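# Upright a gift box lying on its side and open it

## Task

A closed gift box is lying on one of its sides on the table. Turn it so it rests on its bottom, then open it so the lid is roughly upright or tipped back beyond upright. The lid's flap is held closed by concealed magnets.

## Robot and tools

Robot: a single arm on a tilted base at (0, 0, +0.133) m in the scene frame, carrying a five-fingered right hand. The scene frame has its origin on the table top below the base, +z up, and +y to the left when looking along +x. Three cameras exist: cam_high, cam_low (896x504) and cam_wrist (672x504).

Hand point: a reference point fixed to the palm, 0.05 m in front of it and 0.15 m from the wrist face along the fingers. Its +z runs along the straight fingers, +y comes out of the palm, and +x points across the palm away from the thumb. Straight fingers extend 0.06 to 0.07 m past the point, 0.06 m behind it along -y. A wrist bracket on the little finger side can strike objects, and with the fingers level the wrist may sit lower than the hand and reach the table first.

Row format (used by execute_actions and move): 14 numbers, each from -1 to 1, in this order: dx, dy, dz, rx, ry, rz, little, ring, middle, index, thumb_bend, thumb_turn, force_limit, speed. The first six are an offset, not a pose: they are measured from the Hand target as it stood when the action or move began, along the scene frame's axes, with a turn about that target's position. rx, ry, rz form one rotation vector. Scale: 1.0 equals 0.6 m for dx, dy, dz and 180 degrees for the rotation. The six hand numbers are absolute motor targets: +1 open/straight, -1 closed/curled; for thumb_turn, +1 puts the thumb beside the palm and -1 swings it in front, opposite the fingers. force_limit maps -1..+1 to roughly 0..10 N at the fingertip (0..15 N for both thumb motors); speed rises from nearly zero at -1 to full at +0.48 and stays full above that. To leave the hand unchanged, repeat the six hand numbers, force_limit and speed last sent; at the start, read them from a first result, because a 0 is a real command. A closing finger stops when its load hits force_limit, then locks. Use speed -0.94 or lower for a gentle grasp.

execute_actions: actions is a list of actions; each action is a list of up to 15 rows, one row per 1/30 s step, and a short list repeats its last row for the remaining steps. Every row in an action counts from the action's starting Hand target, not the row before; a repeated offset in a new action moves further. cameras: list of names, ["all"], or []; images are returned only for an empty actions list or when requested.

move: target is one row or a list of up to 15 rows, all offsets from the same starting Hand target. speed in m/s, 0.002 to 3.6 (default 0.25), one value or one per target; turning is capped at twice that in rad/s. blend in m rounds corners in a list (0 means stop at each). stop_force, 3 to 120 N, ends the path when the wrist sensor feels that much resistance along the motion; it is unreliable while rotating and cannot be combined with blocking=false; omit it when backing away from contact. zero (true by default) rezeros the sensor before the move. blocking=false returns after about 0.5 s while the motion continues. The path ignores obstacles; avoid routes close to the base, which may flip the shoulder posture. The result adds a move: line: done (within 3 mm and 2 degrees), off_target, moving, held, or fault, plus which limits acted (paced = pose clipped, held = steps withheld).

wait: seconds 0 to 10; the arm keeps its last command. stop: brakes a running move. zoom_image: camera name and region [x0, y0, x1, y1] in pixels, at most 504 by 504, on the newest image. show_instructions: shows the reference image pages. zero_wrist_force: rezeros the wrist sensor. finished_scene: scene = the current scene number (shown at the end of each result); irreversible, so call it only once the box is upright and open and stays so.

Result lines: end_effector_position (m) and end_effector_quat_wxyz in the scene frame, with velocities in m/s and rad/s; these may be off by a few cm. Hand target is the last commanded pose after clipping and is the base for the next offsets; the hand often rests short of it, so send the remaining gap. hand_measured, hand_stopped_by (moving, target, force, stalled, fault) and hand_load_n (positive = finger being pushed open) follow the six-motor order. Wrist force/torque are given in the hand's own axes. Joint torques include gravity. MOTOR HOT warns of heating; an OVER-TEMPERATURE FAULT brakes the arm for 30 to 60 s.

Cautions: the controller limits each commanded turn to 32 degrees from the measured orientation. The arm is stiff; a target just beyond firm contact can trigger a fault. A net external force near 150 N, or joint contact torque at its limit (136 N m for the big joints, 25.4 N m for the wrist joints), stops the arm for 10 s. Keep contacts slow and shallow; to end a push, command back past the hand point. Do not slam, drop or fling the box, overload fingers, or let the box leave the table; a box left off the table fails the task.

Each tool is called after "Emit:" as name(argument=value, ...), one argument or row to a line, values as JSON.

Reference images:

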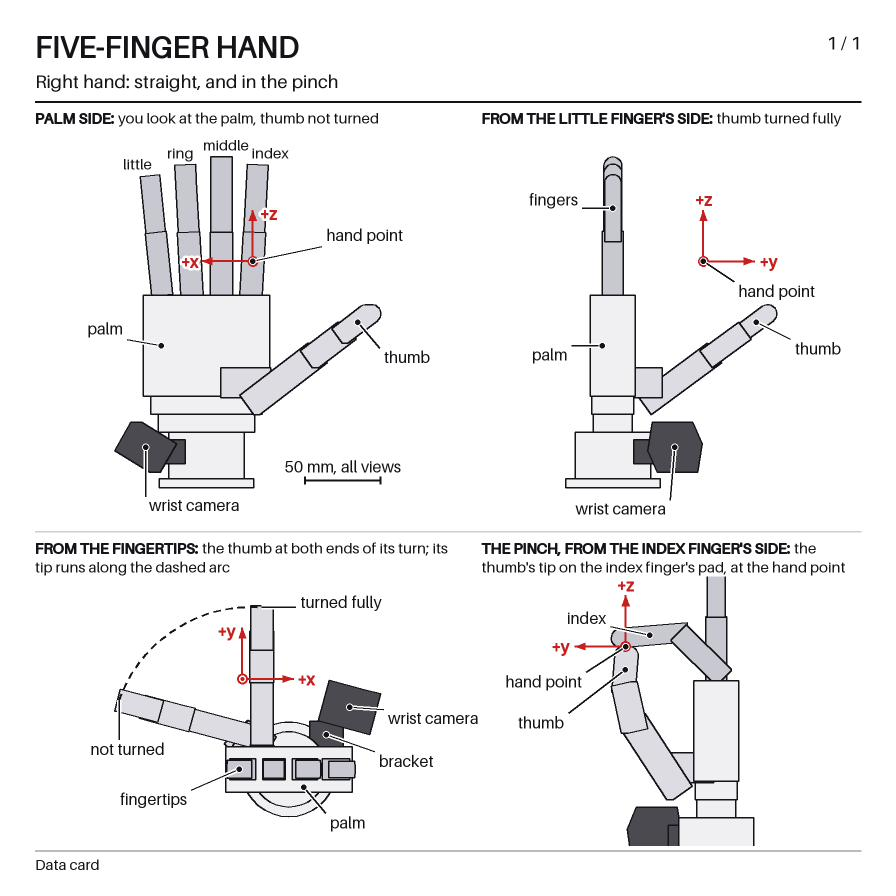

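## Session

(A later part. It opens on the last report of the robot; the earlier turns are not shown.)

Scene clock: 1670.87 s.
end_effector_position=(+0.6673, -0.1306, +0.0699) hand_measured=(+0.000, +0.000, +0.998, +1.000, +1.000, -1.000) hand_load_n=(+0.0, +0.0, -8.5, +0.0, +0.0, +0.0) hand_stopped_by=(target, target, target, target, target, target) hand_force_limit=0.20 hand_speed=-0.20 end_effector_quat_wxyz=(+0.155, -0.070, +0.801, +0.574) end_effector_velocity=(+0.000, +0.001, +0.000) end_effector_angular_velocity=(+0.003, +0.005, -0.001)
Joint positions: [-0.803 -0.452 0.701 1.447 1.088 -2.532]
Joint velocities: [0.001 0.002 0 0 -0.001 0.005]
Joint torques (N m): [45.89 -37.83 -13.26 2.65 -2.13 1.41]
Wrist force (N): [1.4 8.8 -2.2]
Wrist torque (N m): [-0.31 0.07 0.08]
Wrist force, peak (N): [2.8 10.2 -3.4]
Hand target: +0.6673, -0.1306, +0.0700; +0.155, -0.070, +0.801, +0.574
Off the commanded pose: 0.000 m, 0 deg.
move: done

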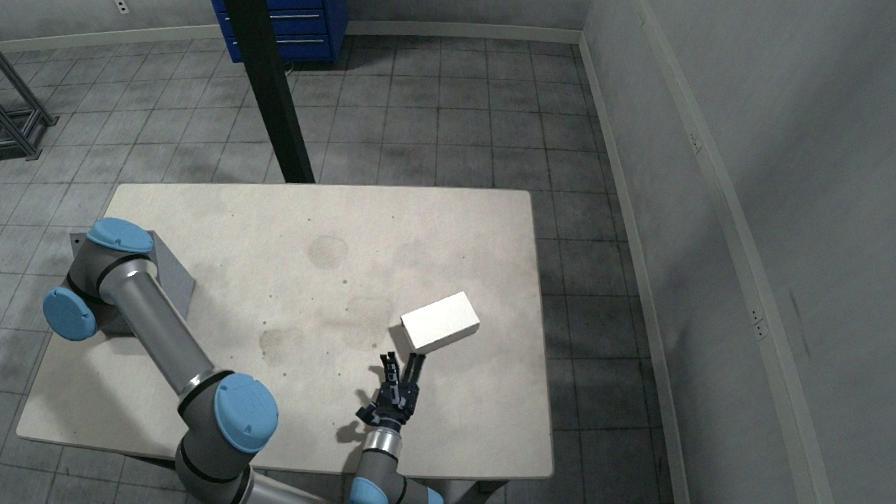

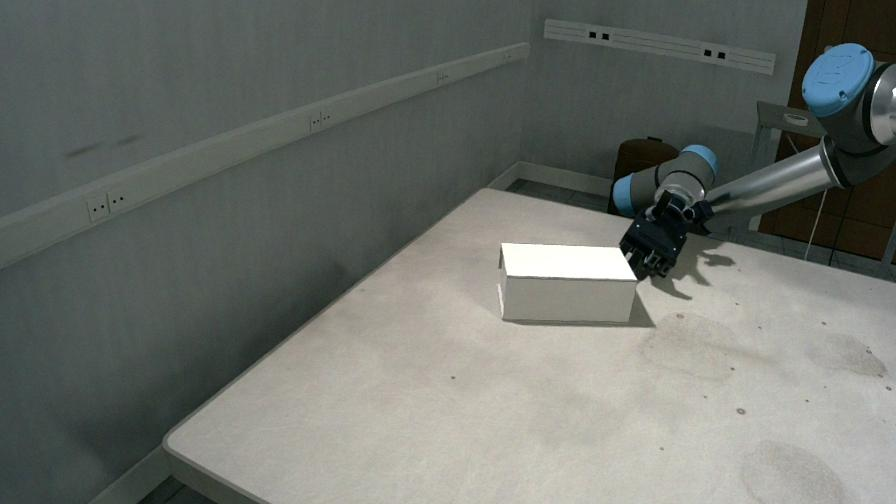

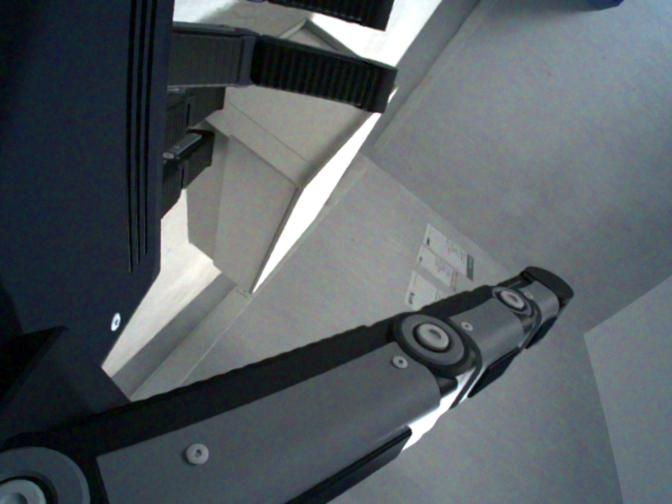

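Emit:
move(
  target=[
    [-0.006, -0.033, 0.03, 0, 0, 0, 0, 0, 1, 1, 1, -1, 0.2, -0.2],
    [0.0388, 0.0128, 0.0585, -0.1074, 0.1191, -0.0533, 0, 0, 1, 1, 1, -1, 0.2, -0.2],
  ],
  speed=0.08,
  blend=[0.005, 0],
)

Emit:
move(
  target=[0, 0, -0.06, 0, 0, 0, 0, 0, 1, 1, 1, -1, 0.2, -0.2],
  speed=0.015,
  stop_force=3,
  cameras=["all"],
)

Emit:
zoom_image(
  camera="cam_high",
  region=[370, 290, 490, 390],
)

Emit:
zoom_image(
  camera="cam_wrist",
  region=[150, 0, 450, 250],
)

Scene clock: 1710.53 s.
end_effector_position=(+0.6907, -0.1229, +0.1051) hand_measured=(+0.000, +0.000, +1.000, +1.000, +1.000, -1.000) hand_load_n=(+0.0, +0.0, +0.0, +0.0, +0.0, +0.0) hand_stopped_by=(target, target, target, target, target, target) hand_force_limit=0.20 hand_speed=-0.20 end_effector_quat_wxyz=(+0.037, +0.079, +0.903, +0.421)
Joint positions: [-0.63 -0.666 0.874 1.238 1.447 -1.938]
Joint torques (N m): [35.26 -39.47 -9.77 3.07 -2.77 -1.49]
Wrist force (N): [1.1 0.6 -0.4]
Wrist torque (N m): [0.04 -0.15 -0.08]
Wrist force, peak (N): [1.6 8.8 -2.9]
Hand target: +0.6906, -0.1229, +0.1051; +0.037, +0.079, +0.903, +0.421
Off the commanded pose: 0.000 m, 0 deg.
move: done

Scene clock: 1713.43 s.
end_effector_position=(+0.6906, -0.1229, +0.0772) hand_measured=(+0.000, +0.000, +1.000, +1.000, +1.000, -1.000) hand_load_n=(+0.0, +0.0, -1.0, +0.0, +0.0, +0.0) hand_stopped_by=(target, target, target, target, target, target) hand_force_limit=0.20 hand_speed=-0.20 end_effector_quat_wxyz=(+0.037, +0.079, +0.903, +0.421)
Joint positions: [-0.658 -0.633 0.862 1.22 1.443 -1.965]
Joint torques (N m): [48.4 -51.48 -0.8 3.6 0.56 1.66]
Wrist force (N): [1.8 2.8 -5.7]
Wrist torque (N m): [0.30 0.03 -0.03]
Wrist force, peak (N): [1.9 4.6 -12.3]
Hand target: +0.6906, -0.1229, +0.0773; +0.037, +0.079, +0.903, +0.421 (not the last commanded pose)
Off the commanded pose: 0.008 m, 0 deg.
move: contact

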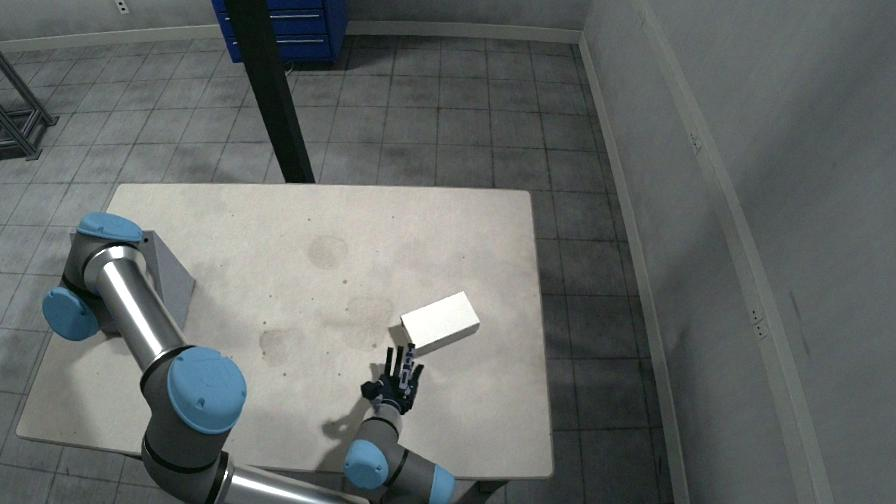

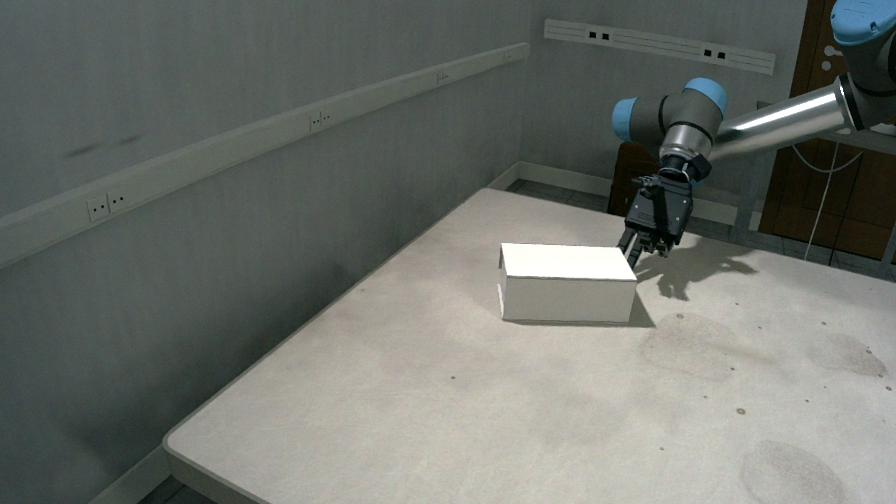

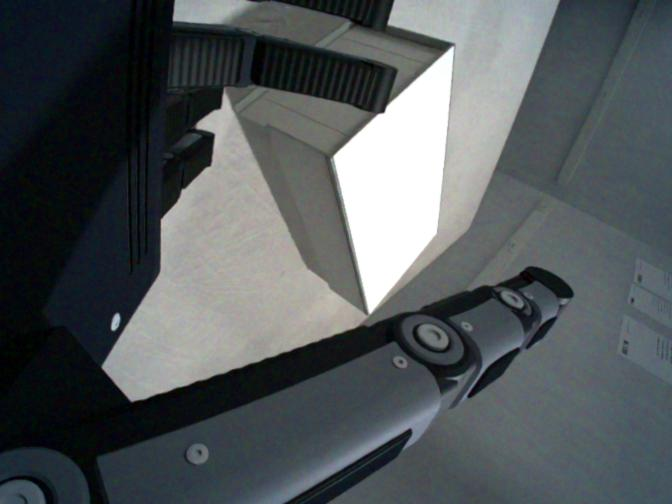

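Scaled by 4.200 from the camera's 896x504 image, which has a finer 1280x720 frame.

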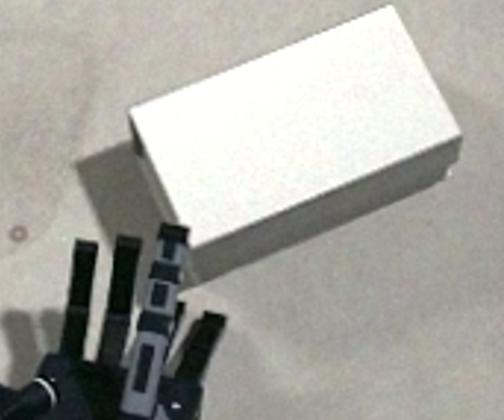

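Scaled by 1.680 from the camera's 672x504 image, which has a finer 960x720 frame.

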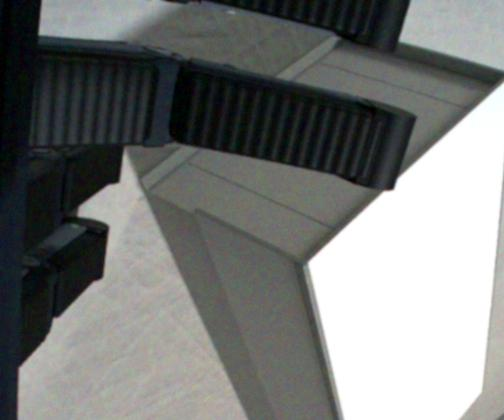

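Emit:
move(
  target=[
    [0, 0, 0.0063, 0, 0, 0, 0, 0, 1, 1, 1, -1, 0.2, -0.2],
    [0.0081, 0.046, 0.0063, 0, 0, 0, 0, 0, 1, 1, 1, -1, 0.2, -0.2],
  ],
  speed=0.02,
  cameras=["all"],
)

Emit:
zoom_image(
  camera="cam_high",
  region=[370, 290, 490, 390],
)

Emit:
zoom_image(
  camera="cam_wrist",
  region=[150, 0, 450, 250],
)

Scene clock: 1728.13 s.
end_effector_position=(+0.6955, -0.0951, +0.0810) hand_measured=(+0.000, +0.000, +1.000, +1.000, +1.000, -1.000) hand_load_n=(+0.0, +0.5, -0.5, +0.0, +0.0, +0.0) hand_stopped_by=(target, target, target, target, target, target) hand_force_limit=0.20 hand_speed=-0.20 end_effector_quat_wxyz=(+0.037, +0.079, +0.903, +0.421)
Joint positions: [-0.623 -0.623 0.888 1.18 1.448 -1.931]
Joint torques (N m): [37.24 -45.49 -6.99 1.61 0.1 -0.16]
Wrist force (N): [1.5 0.6 -0.3]
Wrist torque (N m): [0.09 -0.18 -0.15]
Wrist force, peak (N): [1.7 3.0 -5.8]
Hand target: +0.6955, -0.0953, +0.0810; +0.037, +0.079, +0.903, +0.421
Off the commanded pose: 0.000 m, 0 deg.
move: done

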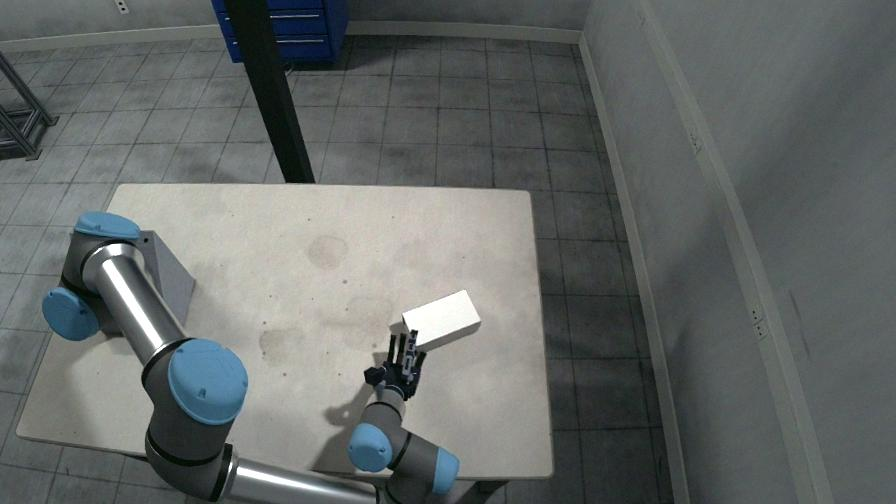

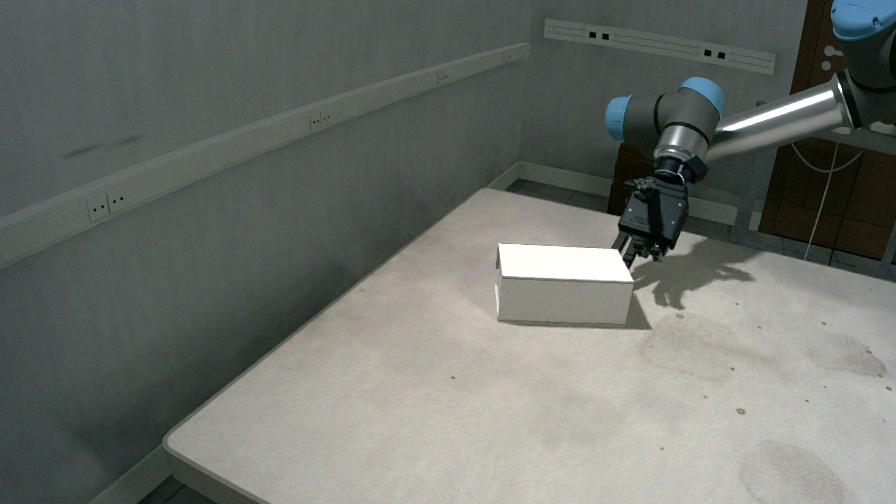

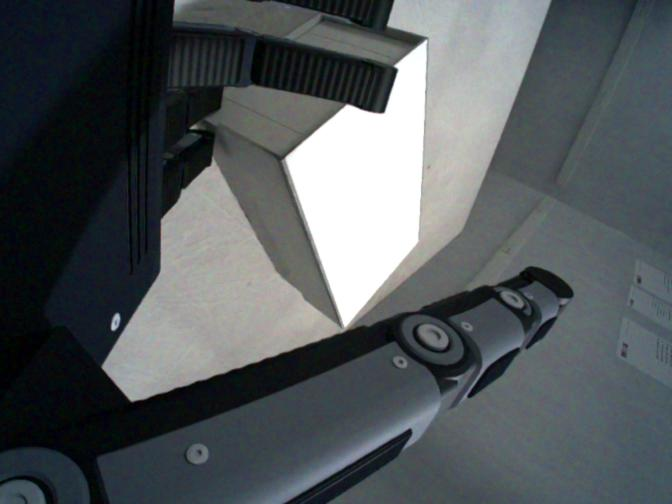

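Scaled by 4.200 from the camera's 896x504 image, which has a finer 1280x720 frame.

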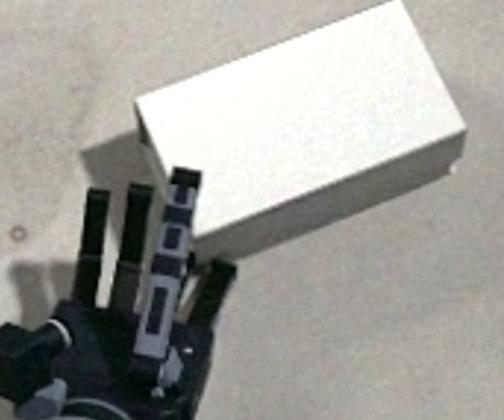

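Scaled by 1.680 from the camera's 672x504 image, which has a finer 960x720 frame.

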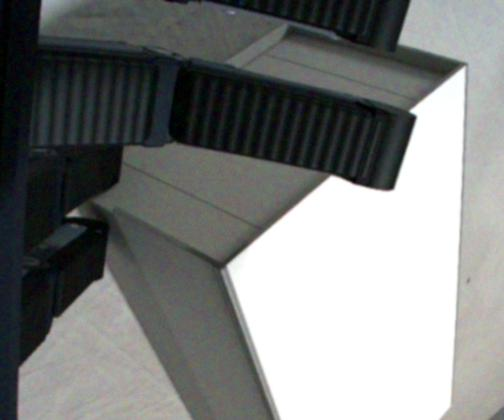

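Emit:
move(
  target=[0, 0, -0.012, 0, 0, 0, 0, 0, 1, 1, 1, -1, 0.2, -0.2],
  speed=0.006,
  stop_force=3,
)

Scene clock: 1732.00 s.
end_effector_position=(+0.6955, -0.0953, +0.0785) hand_measured=(+0.000, +0.000, +1.000, +1.000, +1.000, -1.000) hand_load_n=(+0.0, +0.0, -1.5, +0.0, +0.0, +0.0) hand_stopped_by=(target, target, target, target, target, target) hand_force_limit=0.20 hand_speed=-0.20 end_effector_quat_wxyz=(+0.037, +0.079, +0.903, +0.421)
Joint positions: [-0.626 -0.62 0.887 1.178 1.447 -1.933]
Joint torques (N m): [48.23 -52.19 -0.51 3.71 0.51 1.47]
Wrist force (N): [1.2 2.5 -2.9]
Wrist torque (N m): [0.06 -0.05 -0.04]
Wrist force, peak (N): [1.2 3.4 -3.5]
Hand target: +0.6955, -0.0953, +0.0785; +0.037, +0.079, +0.903, +0.421 (not the last commanded pose)
Off the commanded pose: 0.005 m, 0 deg.
move: contact

Emit:
move(
  target=[-0.0512, 0.009, 0.0025, -0.0193, -0.1094, 0, 0, 0, 1, 1, 1, -1, 0.2, -0.2],
  speed=0.06,
  cameras=["all"],
)

Emit:
zoom_image(
  camera="cam_high",
  region=[370, 290, 490, 390],
)

Emit:
zoom_image(
  camera="cam_wrist",
  region=[150, 0, 450, 250],
)

Emit:
zoom_image(
  camera="cam_low",
  region=[490, 200, 730, 340],
)

Scene clock: 1740.30 s.
end_effector_position=(+0.6648, -0.0900, +0.0800) hand_measured=(+0.000, +0.000, +1.000, +1.000, +1.000, -1.000) hand_load_n=(+0.0, +0.0, -5.0, +0.0, +0.0, +0.0) hand_stopped_by=(target, target, target, target, target, target) hand_force_limit=0.20 hand_speed=-0.20 end_effector_quat_wxyz=(+0.193, +0.004, +0.895, +0.401) end_effector_velocity=(-0.001, +0.001, +0.001) end_effector_angular_velocity=(+0.000, +0.005, +0.004)
Joint positions: [-0.686 -0.792 1.219 0.83 1.325 -2.226]
Joint velocities: [0.003 0.001 -0.002 0.005 0.005 0.003]
Joint torques (N m): [41.92 -35.56 -14.89 3.6 1.13 1.6]
Wrist force (N): [1.6 4.2 -1.7]
Wrist torque (N m): [-0.09 -0.04 0.00]
Wrist force, peak (N): [4.2 7.1 -11.0]
Hand target: +0.6648, -0.0899, +0.0800; +0.193, +0.004, +0.896, +0.401
Off the commanded pose: 0.000 m, 0 deg.
move: done

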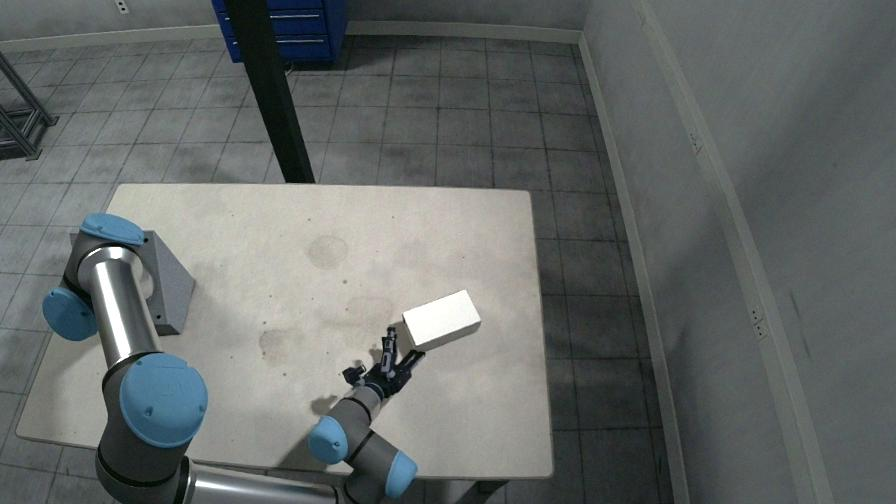

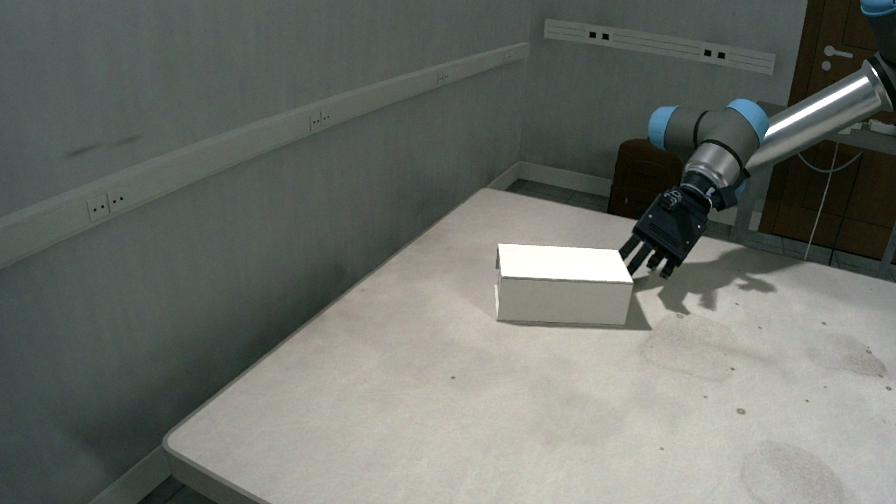

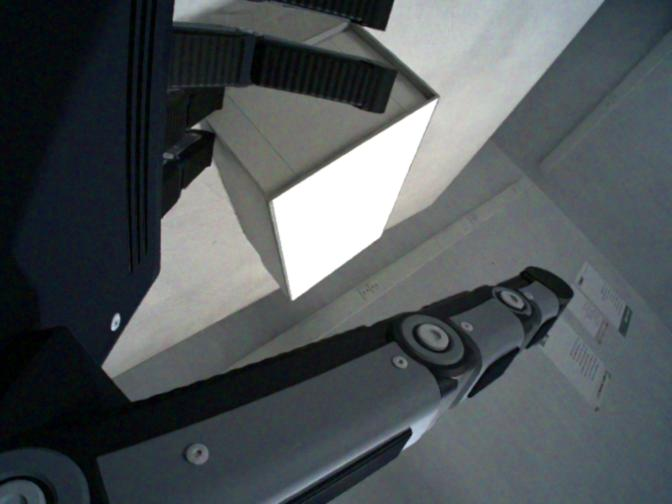

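Scaled by 4.200 from the camera's 896x504 image, which has a finer 1280x720 frame.

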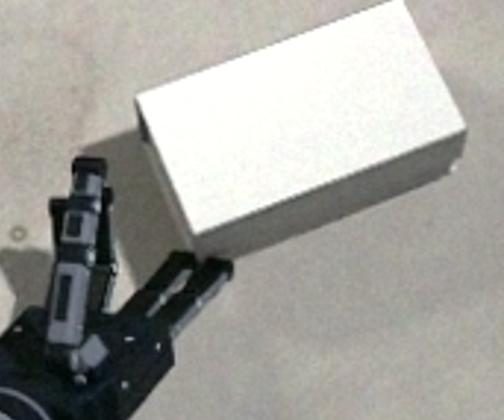

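Scaled by 1.680 from the camera's 672x504 image, which has a finer 960x720 frame.

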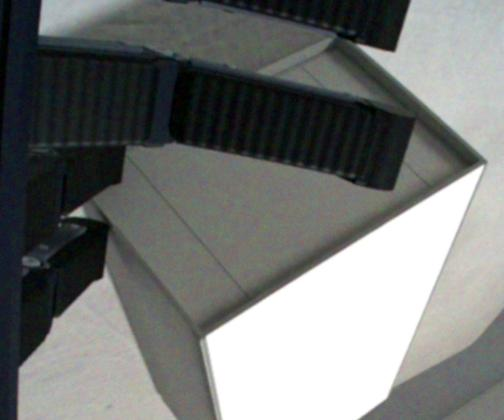

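Scaled by 2.100 from the camera's 896x504 image, which has a finer 1280x720 frame.

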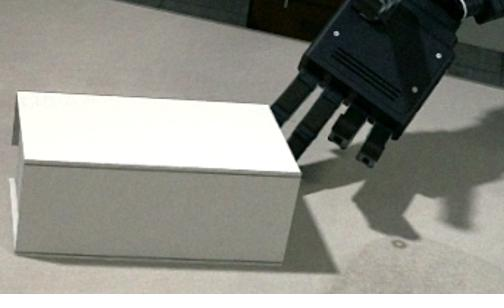

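Emit:
move(
  target=[-0.0491, 0.0087, -0.0153, -0.0193, -0.1094, 0, 0, 0, 1, 1, 1, -1, 0.2, -0.2],
  speed=0.06,
  cameras=["all"],
)

Emit:
zoom_image(
  camera="cam_high",
  region=[370, 290, 490, 390],
)

Emit:
zoom_image(
  camera="cam_wrist",
  region=[150, 0, 450, 250],
)

Emit:
zoom_image(
  camera="cam_low",
  region=[490, 200, 730, 340],
)

Scene clock: 1748.13 s.
end_effector_position=(+0.6353, -0.0848, +0.0708) hand_measured=(+0.000, +0.000, +0.998, +1.000, +1.000, -1.000) hand_load_n=(+0.0, +0.0, -10.0, +0.0, +0.0, +0.0) hand_stopped_by=(target, target, target, target, target, target) hand_force_limit=0.20 hand_speed=-0.20 end_effector_quat_wxyz=(+0.344, -0.070, +0.861, +0.368)
Joint positions: [-0.778 -0.877 1.443 0.557 1.129 -2.529]
Joint torques (N m): [33.61 -35.26 -10.52 1.88 2.57 1.82]
Wrist force (N): [-3.2 10.3 -4.9]
Wrist torque (N m): [-0.22 -0.14 -0.07]
Wrist force, peak (N): [-3.0 13.3 -17.2]
Hand target: +0.6353, -0.0847, +0.0708; +0.343, -0.070, +0.861, +0.369
Off the commanded pose: 0.000 m, 0 deg.
move: done

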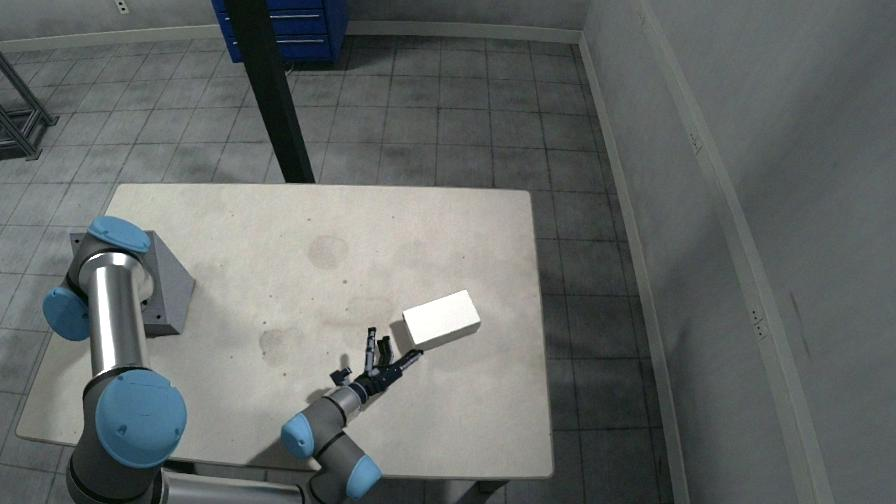

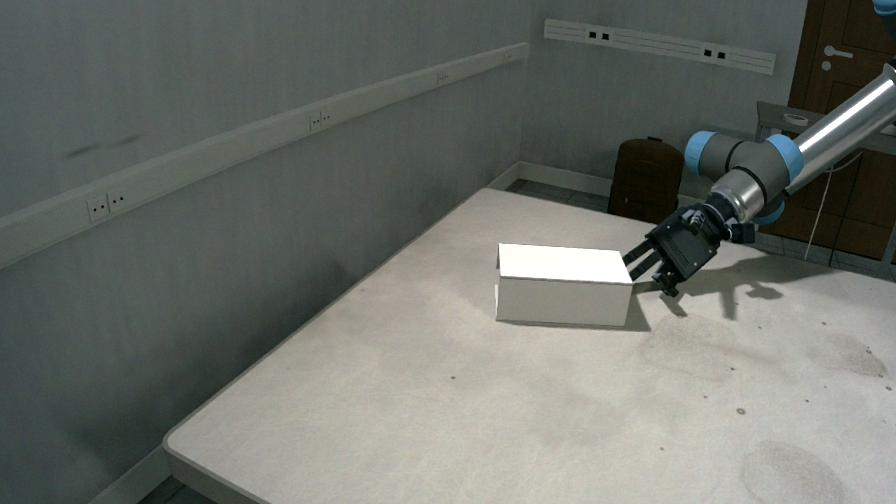

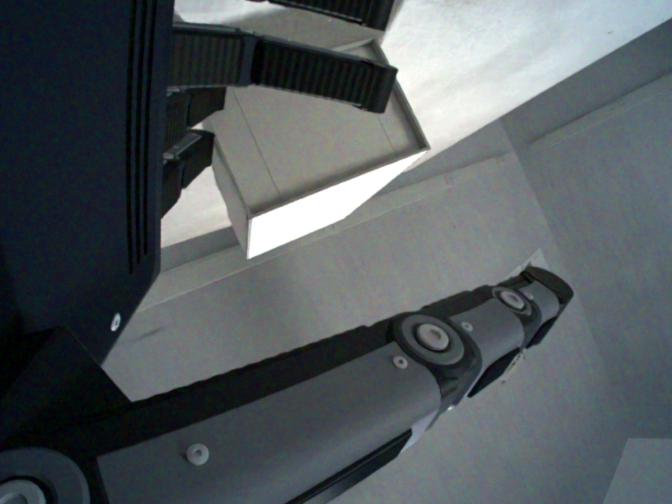

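Scaled by 4.200 from the camera's 896x504 image, which has a finer 1280x720 frame.

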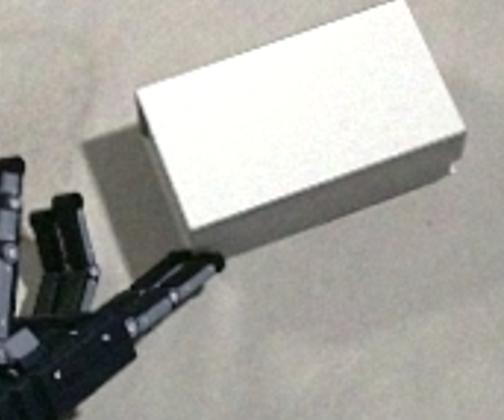

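Scaled by 1.680 from the camera's 672x504 image, which has a finer 960x720 frame.

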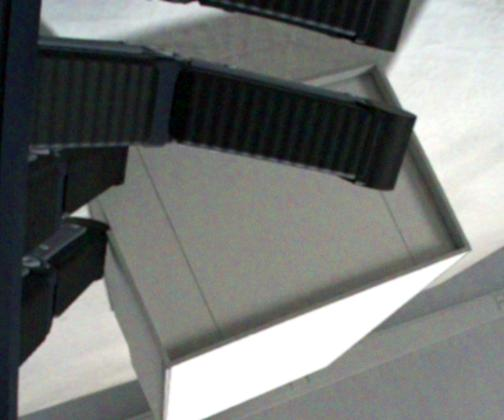

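Scaled by 2.100 from the camera's 896x504 image, which has a finer 1280x720 frame.

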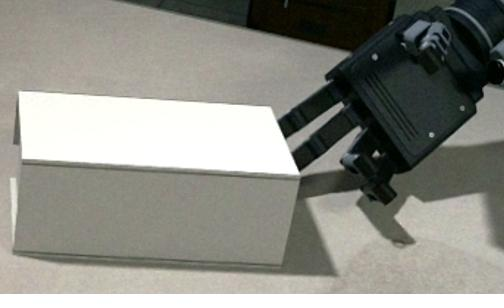

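Emit:
move(
  target=[
    [-0.0058, -0.033, 0.05, 0, 0, 0, 0, 0, 1, 1, 1, -1, 0.2, -0.2],
    [0.0803, -0.0387, 0.0487, 0.0387, 0.2189, 0, 0, 0, 1, 1, 1, -1, 0.2, -0.2],
    [0.0803, -0.0387, 0.0165, 0.0387, 0.2189, 0, 0, 0, 1, 1, 1, -1, 0.2, -0.2],
  ],
  speed=[0.08, 0.12, 0.05],
  blend=[0.01, 0.005, 0],
  cameras=["cam_high", "cam_wrist"],
)

Emit:
zoom_image(
  camera="cam_high",
  region=[390, 310, 450, 370],
)

Emit:
zoom_image(
  camera="cam_wrist",
  region=[150, 0, 450, 250],
)

Scene clock: 1774.10 s.
end_effector_position=(+0.6835, -0.1080, +0.0805) hand_measured=(+0.000, +0.000, +1.000, +1.000, +1.000, -1.000) hand_load_n=(+0.0, +0.0, +0.0, +0.0, +0.0, +0.0) hand_stopped_by=(target, target, target, target, target, target) hand_force_limit=0.20 hand_speed=-0.20 end_effector_quat_wxyz=(+0.037, +0.079, +0.903, +0.421) end_effector_velocity=(+0.001, -0.003, +0.004) end_effector_angular_velocity=(-0.004, -0.003, -0.004)
Joint positions: [-0.645 -0.657 0.931 1.174 1.445 -1.953]
Joint velocities: [0.002 -0.006 -0.001 0 0.001 0.003]
Joint torques (N m): [49.24 -53.96 -2.09 3.46 -2.51 1.6]
Wrist force (N): [1.4 0.7 -0.2]
Wrist torque (N m): [0.08 -0.19 -0.05]
Wrist force, peak (N): [-3.2 10.0 -5.3]
Hand target: +0.6835, -0.1079, +0.0807; +0.037, +0.079, +0.903, +0.421
Off the commanded pose: 0.000 m, 0 deg.
move: done
Images, in order (width x height): cam_high 896x504, cam_wrist 672x504.

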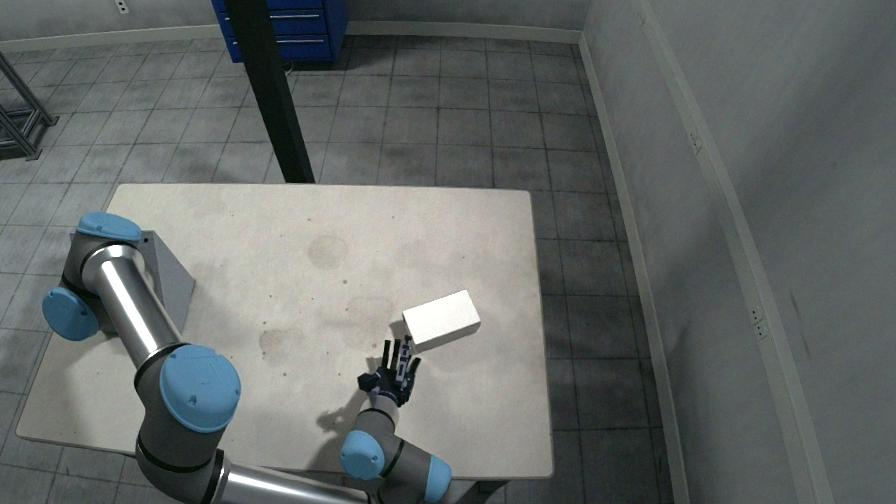

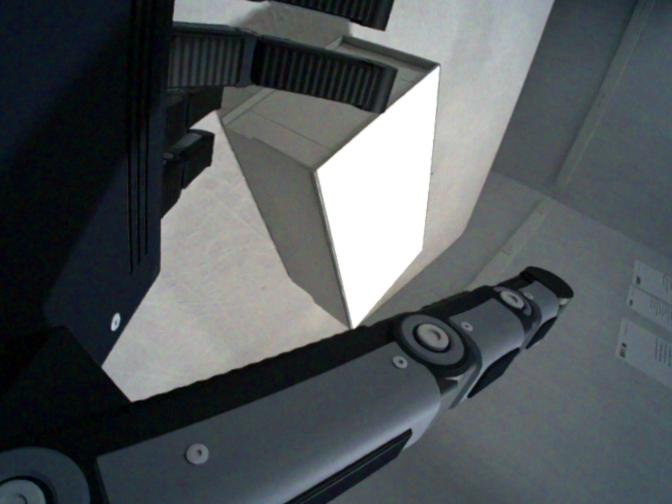

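Scaled by 8.400 from the camera's 896x504 image, which has a finer 1280x720 frame.

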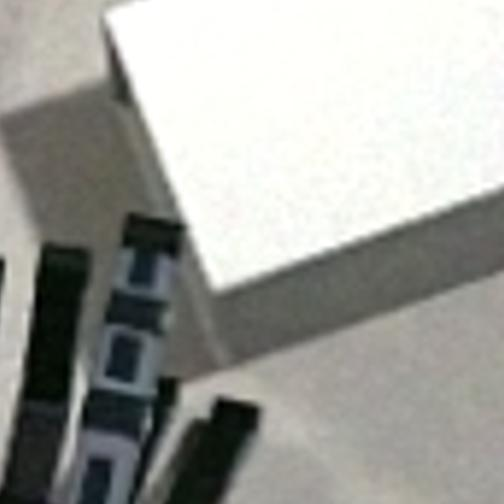

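Scaled by 1.680 from the camera's 672x504 image, which has a finer 960x720 frame.

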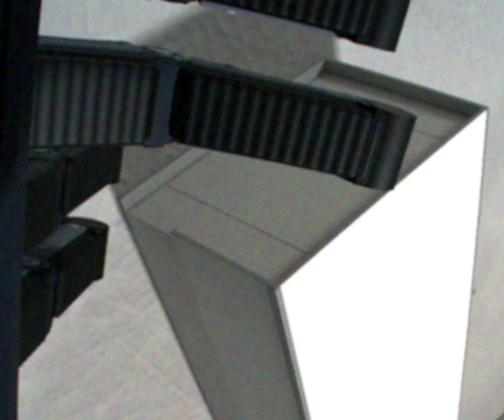

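Emit:
move(
  target=[
    [0.0158, -0.0028, 0, 0, 0, 0, 0, 0, 1, 1, 1, -1, 0.2, -0.2],
    [0.0236, 0.0415, 0, 0, 0, 0, 0, 0, 1, 1, 1, -1, 0.2, -0.2],
  ],
  speed=0.02,
  cameras=["cam_high", "cam_wrist"],
)

Emit:
zoom_image(
  camera="cam_high",
  region=[390, 310, 450, 370],
)

Emit:
zoom_image(
  camera="cam_wrist",
  region=[150, 60, 350, 220],
)

Scene clock: 1793.97 s.
end_effector_position=(+0.6977, -0.0828, +0.0807) hand_measured=(+0.000, +0.000, +1.000, +1.000, +1.000, -1.000) hand_load_n=(+0.0, +0.0, +0.0, +0.0, +0.0, +0.0) hand_stopped_by=(target, target, target, target, target, target) hand_force_limit=0.20 hand_speed=-0.20 end_effector_quat_wxyz=(+0.037, +0.079, +0.903, +0.421)
Joint positions: [-0.609 -0.615 0.897 1.162 1.449 -1.917]
Joint torques (N m): [37.36 -45.63 -6.36 1.72 -0.02 -0.17]
Wrist force (N): [1.4 0.5 -0.4]
Wrist torque (N m): [0.08 -0.15 -0.17]
Wrist force, peak (N): [2.1 0.7 -0.3]
Hand target: +0.6976, -0.0830, +0.0807; +0.037, +0.079, +0.903, +0.421
Off the commanded pose: 0.000 m, 0 deg.
move: done
Images, in order (width x height): cam_high 896x504, cam_wrist 672x504.

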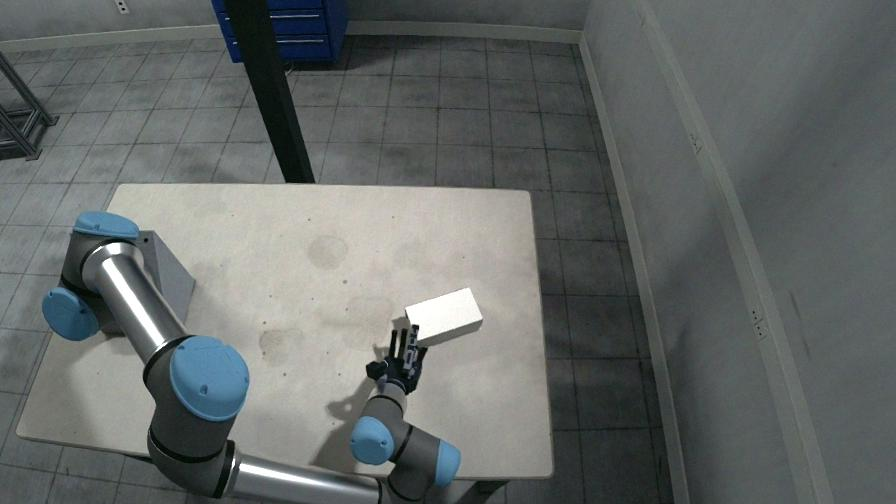

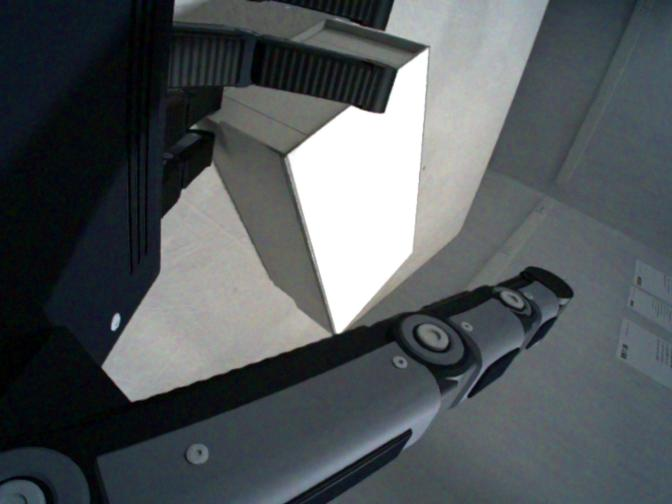

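Scaled by 8.400 from the camera's 896x504 image, which has a finer 1280x720 frame.

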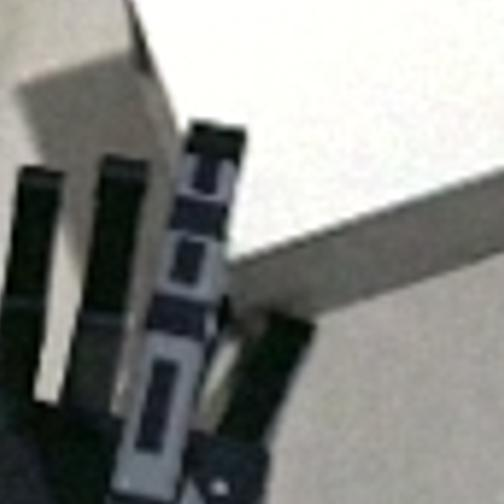

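Scaled by 2.520 from the camera's 672x504 image, which has a finer 960x720 frame.

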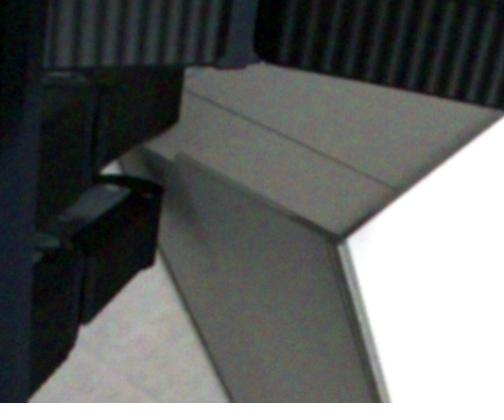

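Emit:
move(
  target=[0, 0, -0.012, 0, 0, 0, 0, 0, 1, 1, 1, -1, 0.2, -0.2],
  speed=0.006,
  stop_force=3,
)

Emit:
move(
  target=[-0.0512, 0.009, 0.0035, -0.0193, -0.1094, 0, 0, 0, 1, 1, 1, -1, 0.2, -0.2],
  speed=0.06,
  cameras=["cam_high", "cam_wrist", "cam_low"],
)

Emit:
zoom_image(
  camera="cam_high",
  region=[390, 300, 460, 370],
)

Emit:
zoom_image(
  camera="cam_wrist",
  region=[150, 60, 350, 220],
)

Emit:
zoom_image(
  camera="cam_low",
  region=[490, 200, 730, 340],
)

Scene clock: 1802.00 s.
end_effector_position=(+0.6976, -0.0830, +0.0785) hand_measured=(+0.000, +0.000, +1.000, +1.000, +1.000, -1.000) hand_load_n=(+0.0, +0.0, -1.5, +0.0, +0.0, +0.0) hand_stopped_by=(target, target, target, target, target, target) hand_force_limit=0.20 hand_speed=-0.20 end_effector_quat_wxyz=(+0.037, +0.079, +0.903, +0.421)
Joint positions: [-0.612 -0.613 0.896 1.161 1.449 -1.919]
Joint torques (N m): [48.51 -51.5 -0.13 3.7 0.67 1.59]
Wrist force (N): [2.1 2.7 -2.7]
Wrist torque (N m): [0.06 -0.17 0.00]
Wrist force, peak (N): [1.8 3.2 -4.0]
Hand target: +0.6976, -0.0830, +0.0785; +0.037, +0.079, +0.903, +0.421 (not the last commanded pose)
Off the commanded pose: 0.005 m, 0 deg.
move: contact

Scene clock: 1805.20 s.
end_effector_position=(+0.6669, -0.0778, +0.0806) hand_measured=(+0.000, +0.000, +1.000, +1.000, +1.000, -1.000) hand_load_n=(+0.0, +0.0, -1.5, +0.0, +0.0, +0.0) hand_stopped_by=(target, target, target, target, target, target) hand_force_limit=0.20 hand_speed=-0.20 end_effector_quat_wxyz=(+0.193, +0.005, +0.895, +0.401) end_effector_velocity=(-0.001, +0.000, +0.000) end_effector_angular_velocity=(+0.001, +0.007, +0.001)
Joint positions: [-0.67 -0.784 1.228 0.81 1.329 -2.21]
Joint velocities: [0.001 0.001 -0.002 0.006 0.004 0.005]
Joint torques (N m): [43.66 -36.1 -12.14 4.14 0.3 1.17]
Wrist force (N): [1.3 1.7 -0.6]
Wrist torque (N m): [0.02 -0.09 -0.07]
Wrist force, peak (N): [4.0 5.6 -6.8]
Hand target: +0.6669, -0.0776, +0.0806; +0.193, +0.004, +0.895, +0.401
Off the commanded pose: 0.000 m, 0 deg.
move: done

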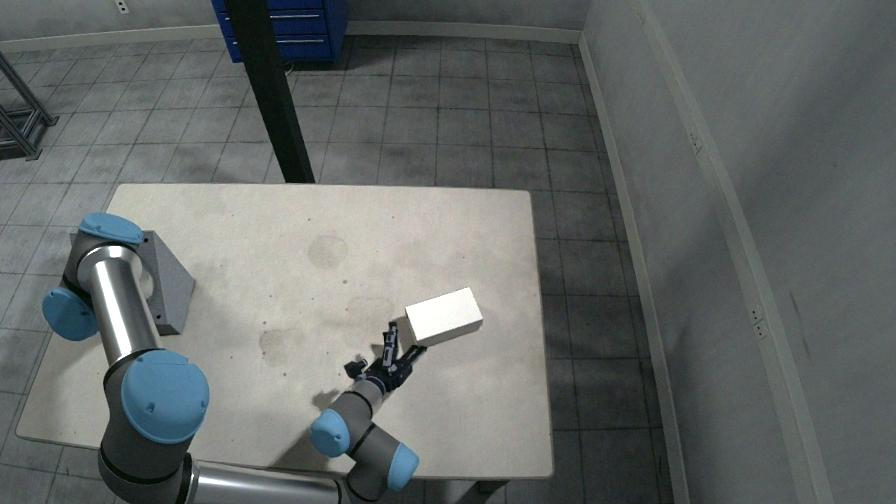

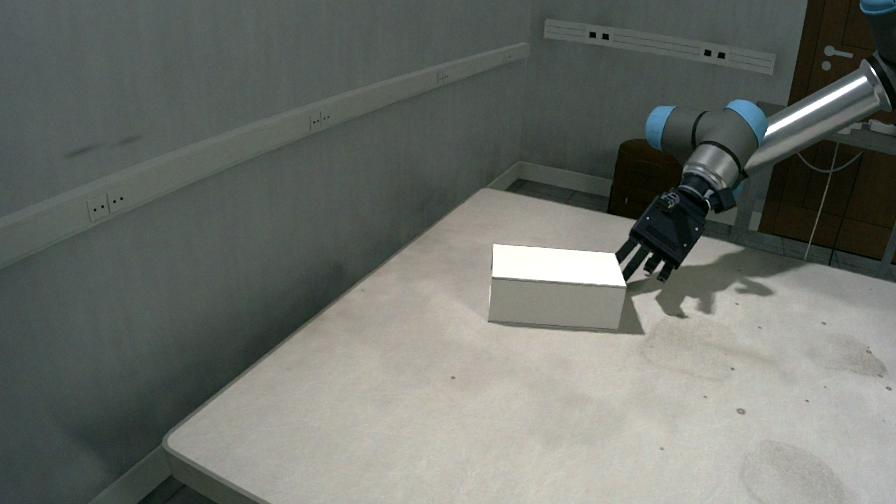

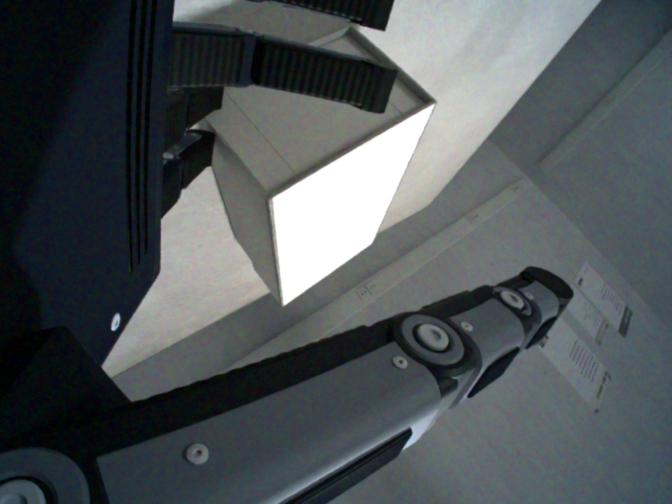

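Scaled by 7.200 from the camera's 896x504 image, which has a finer 1280x720 frame.

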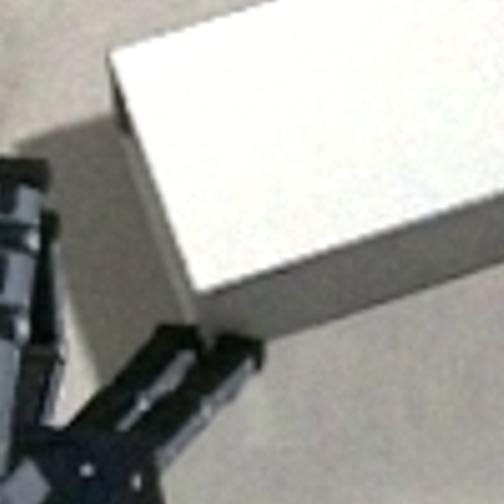

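Scaled by 2.520 from the camera's 672x504 image, which has a finer 960x720 frame.

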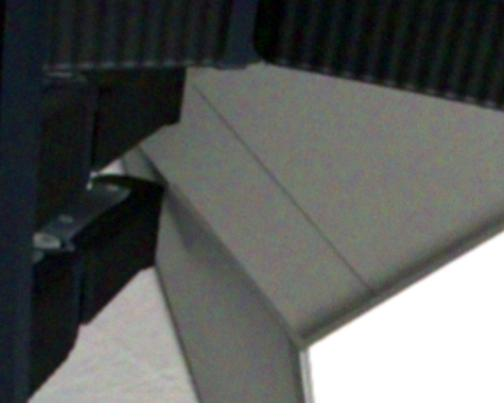

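Scaled by 2.100 from the camera's 896x504 image, which has a finer 1280x720 frame.

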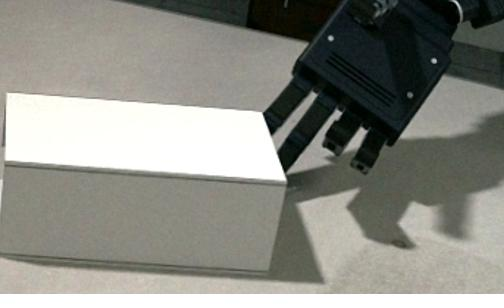

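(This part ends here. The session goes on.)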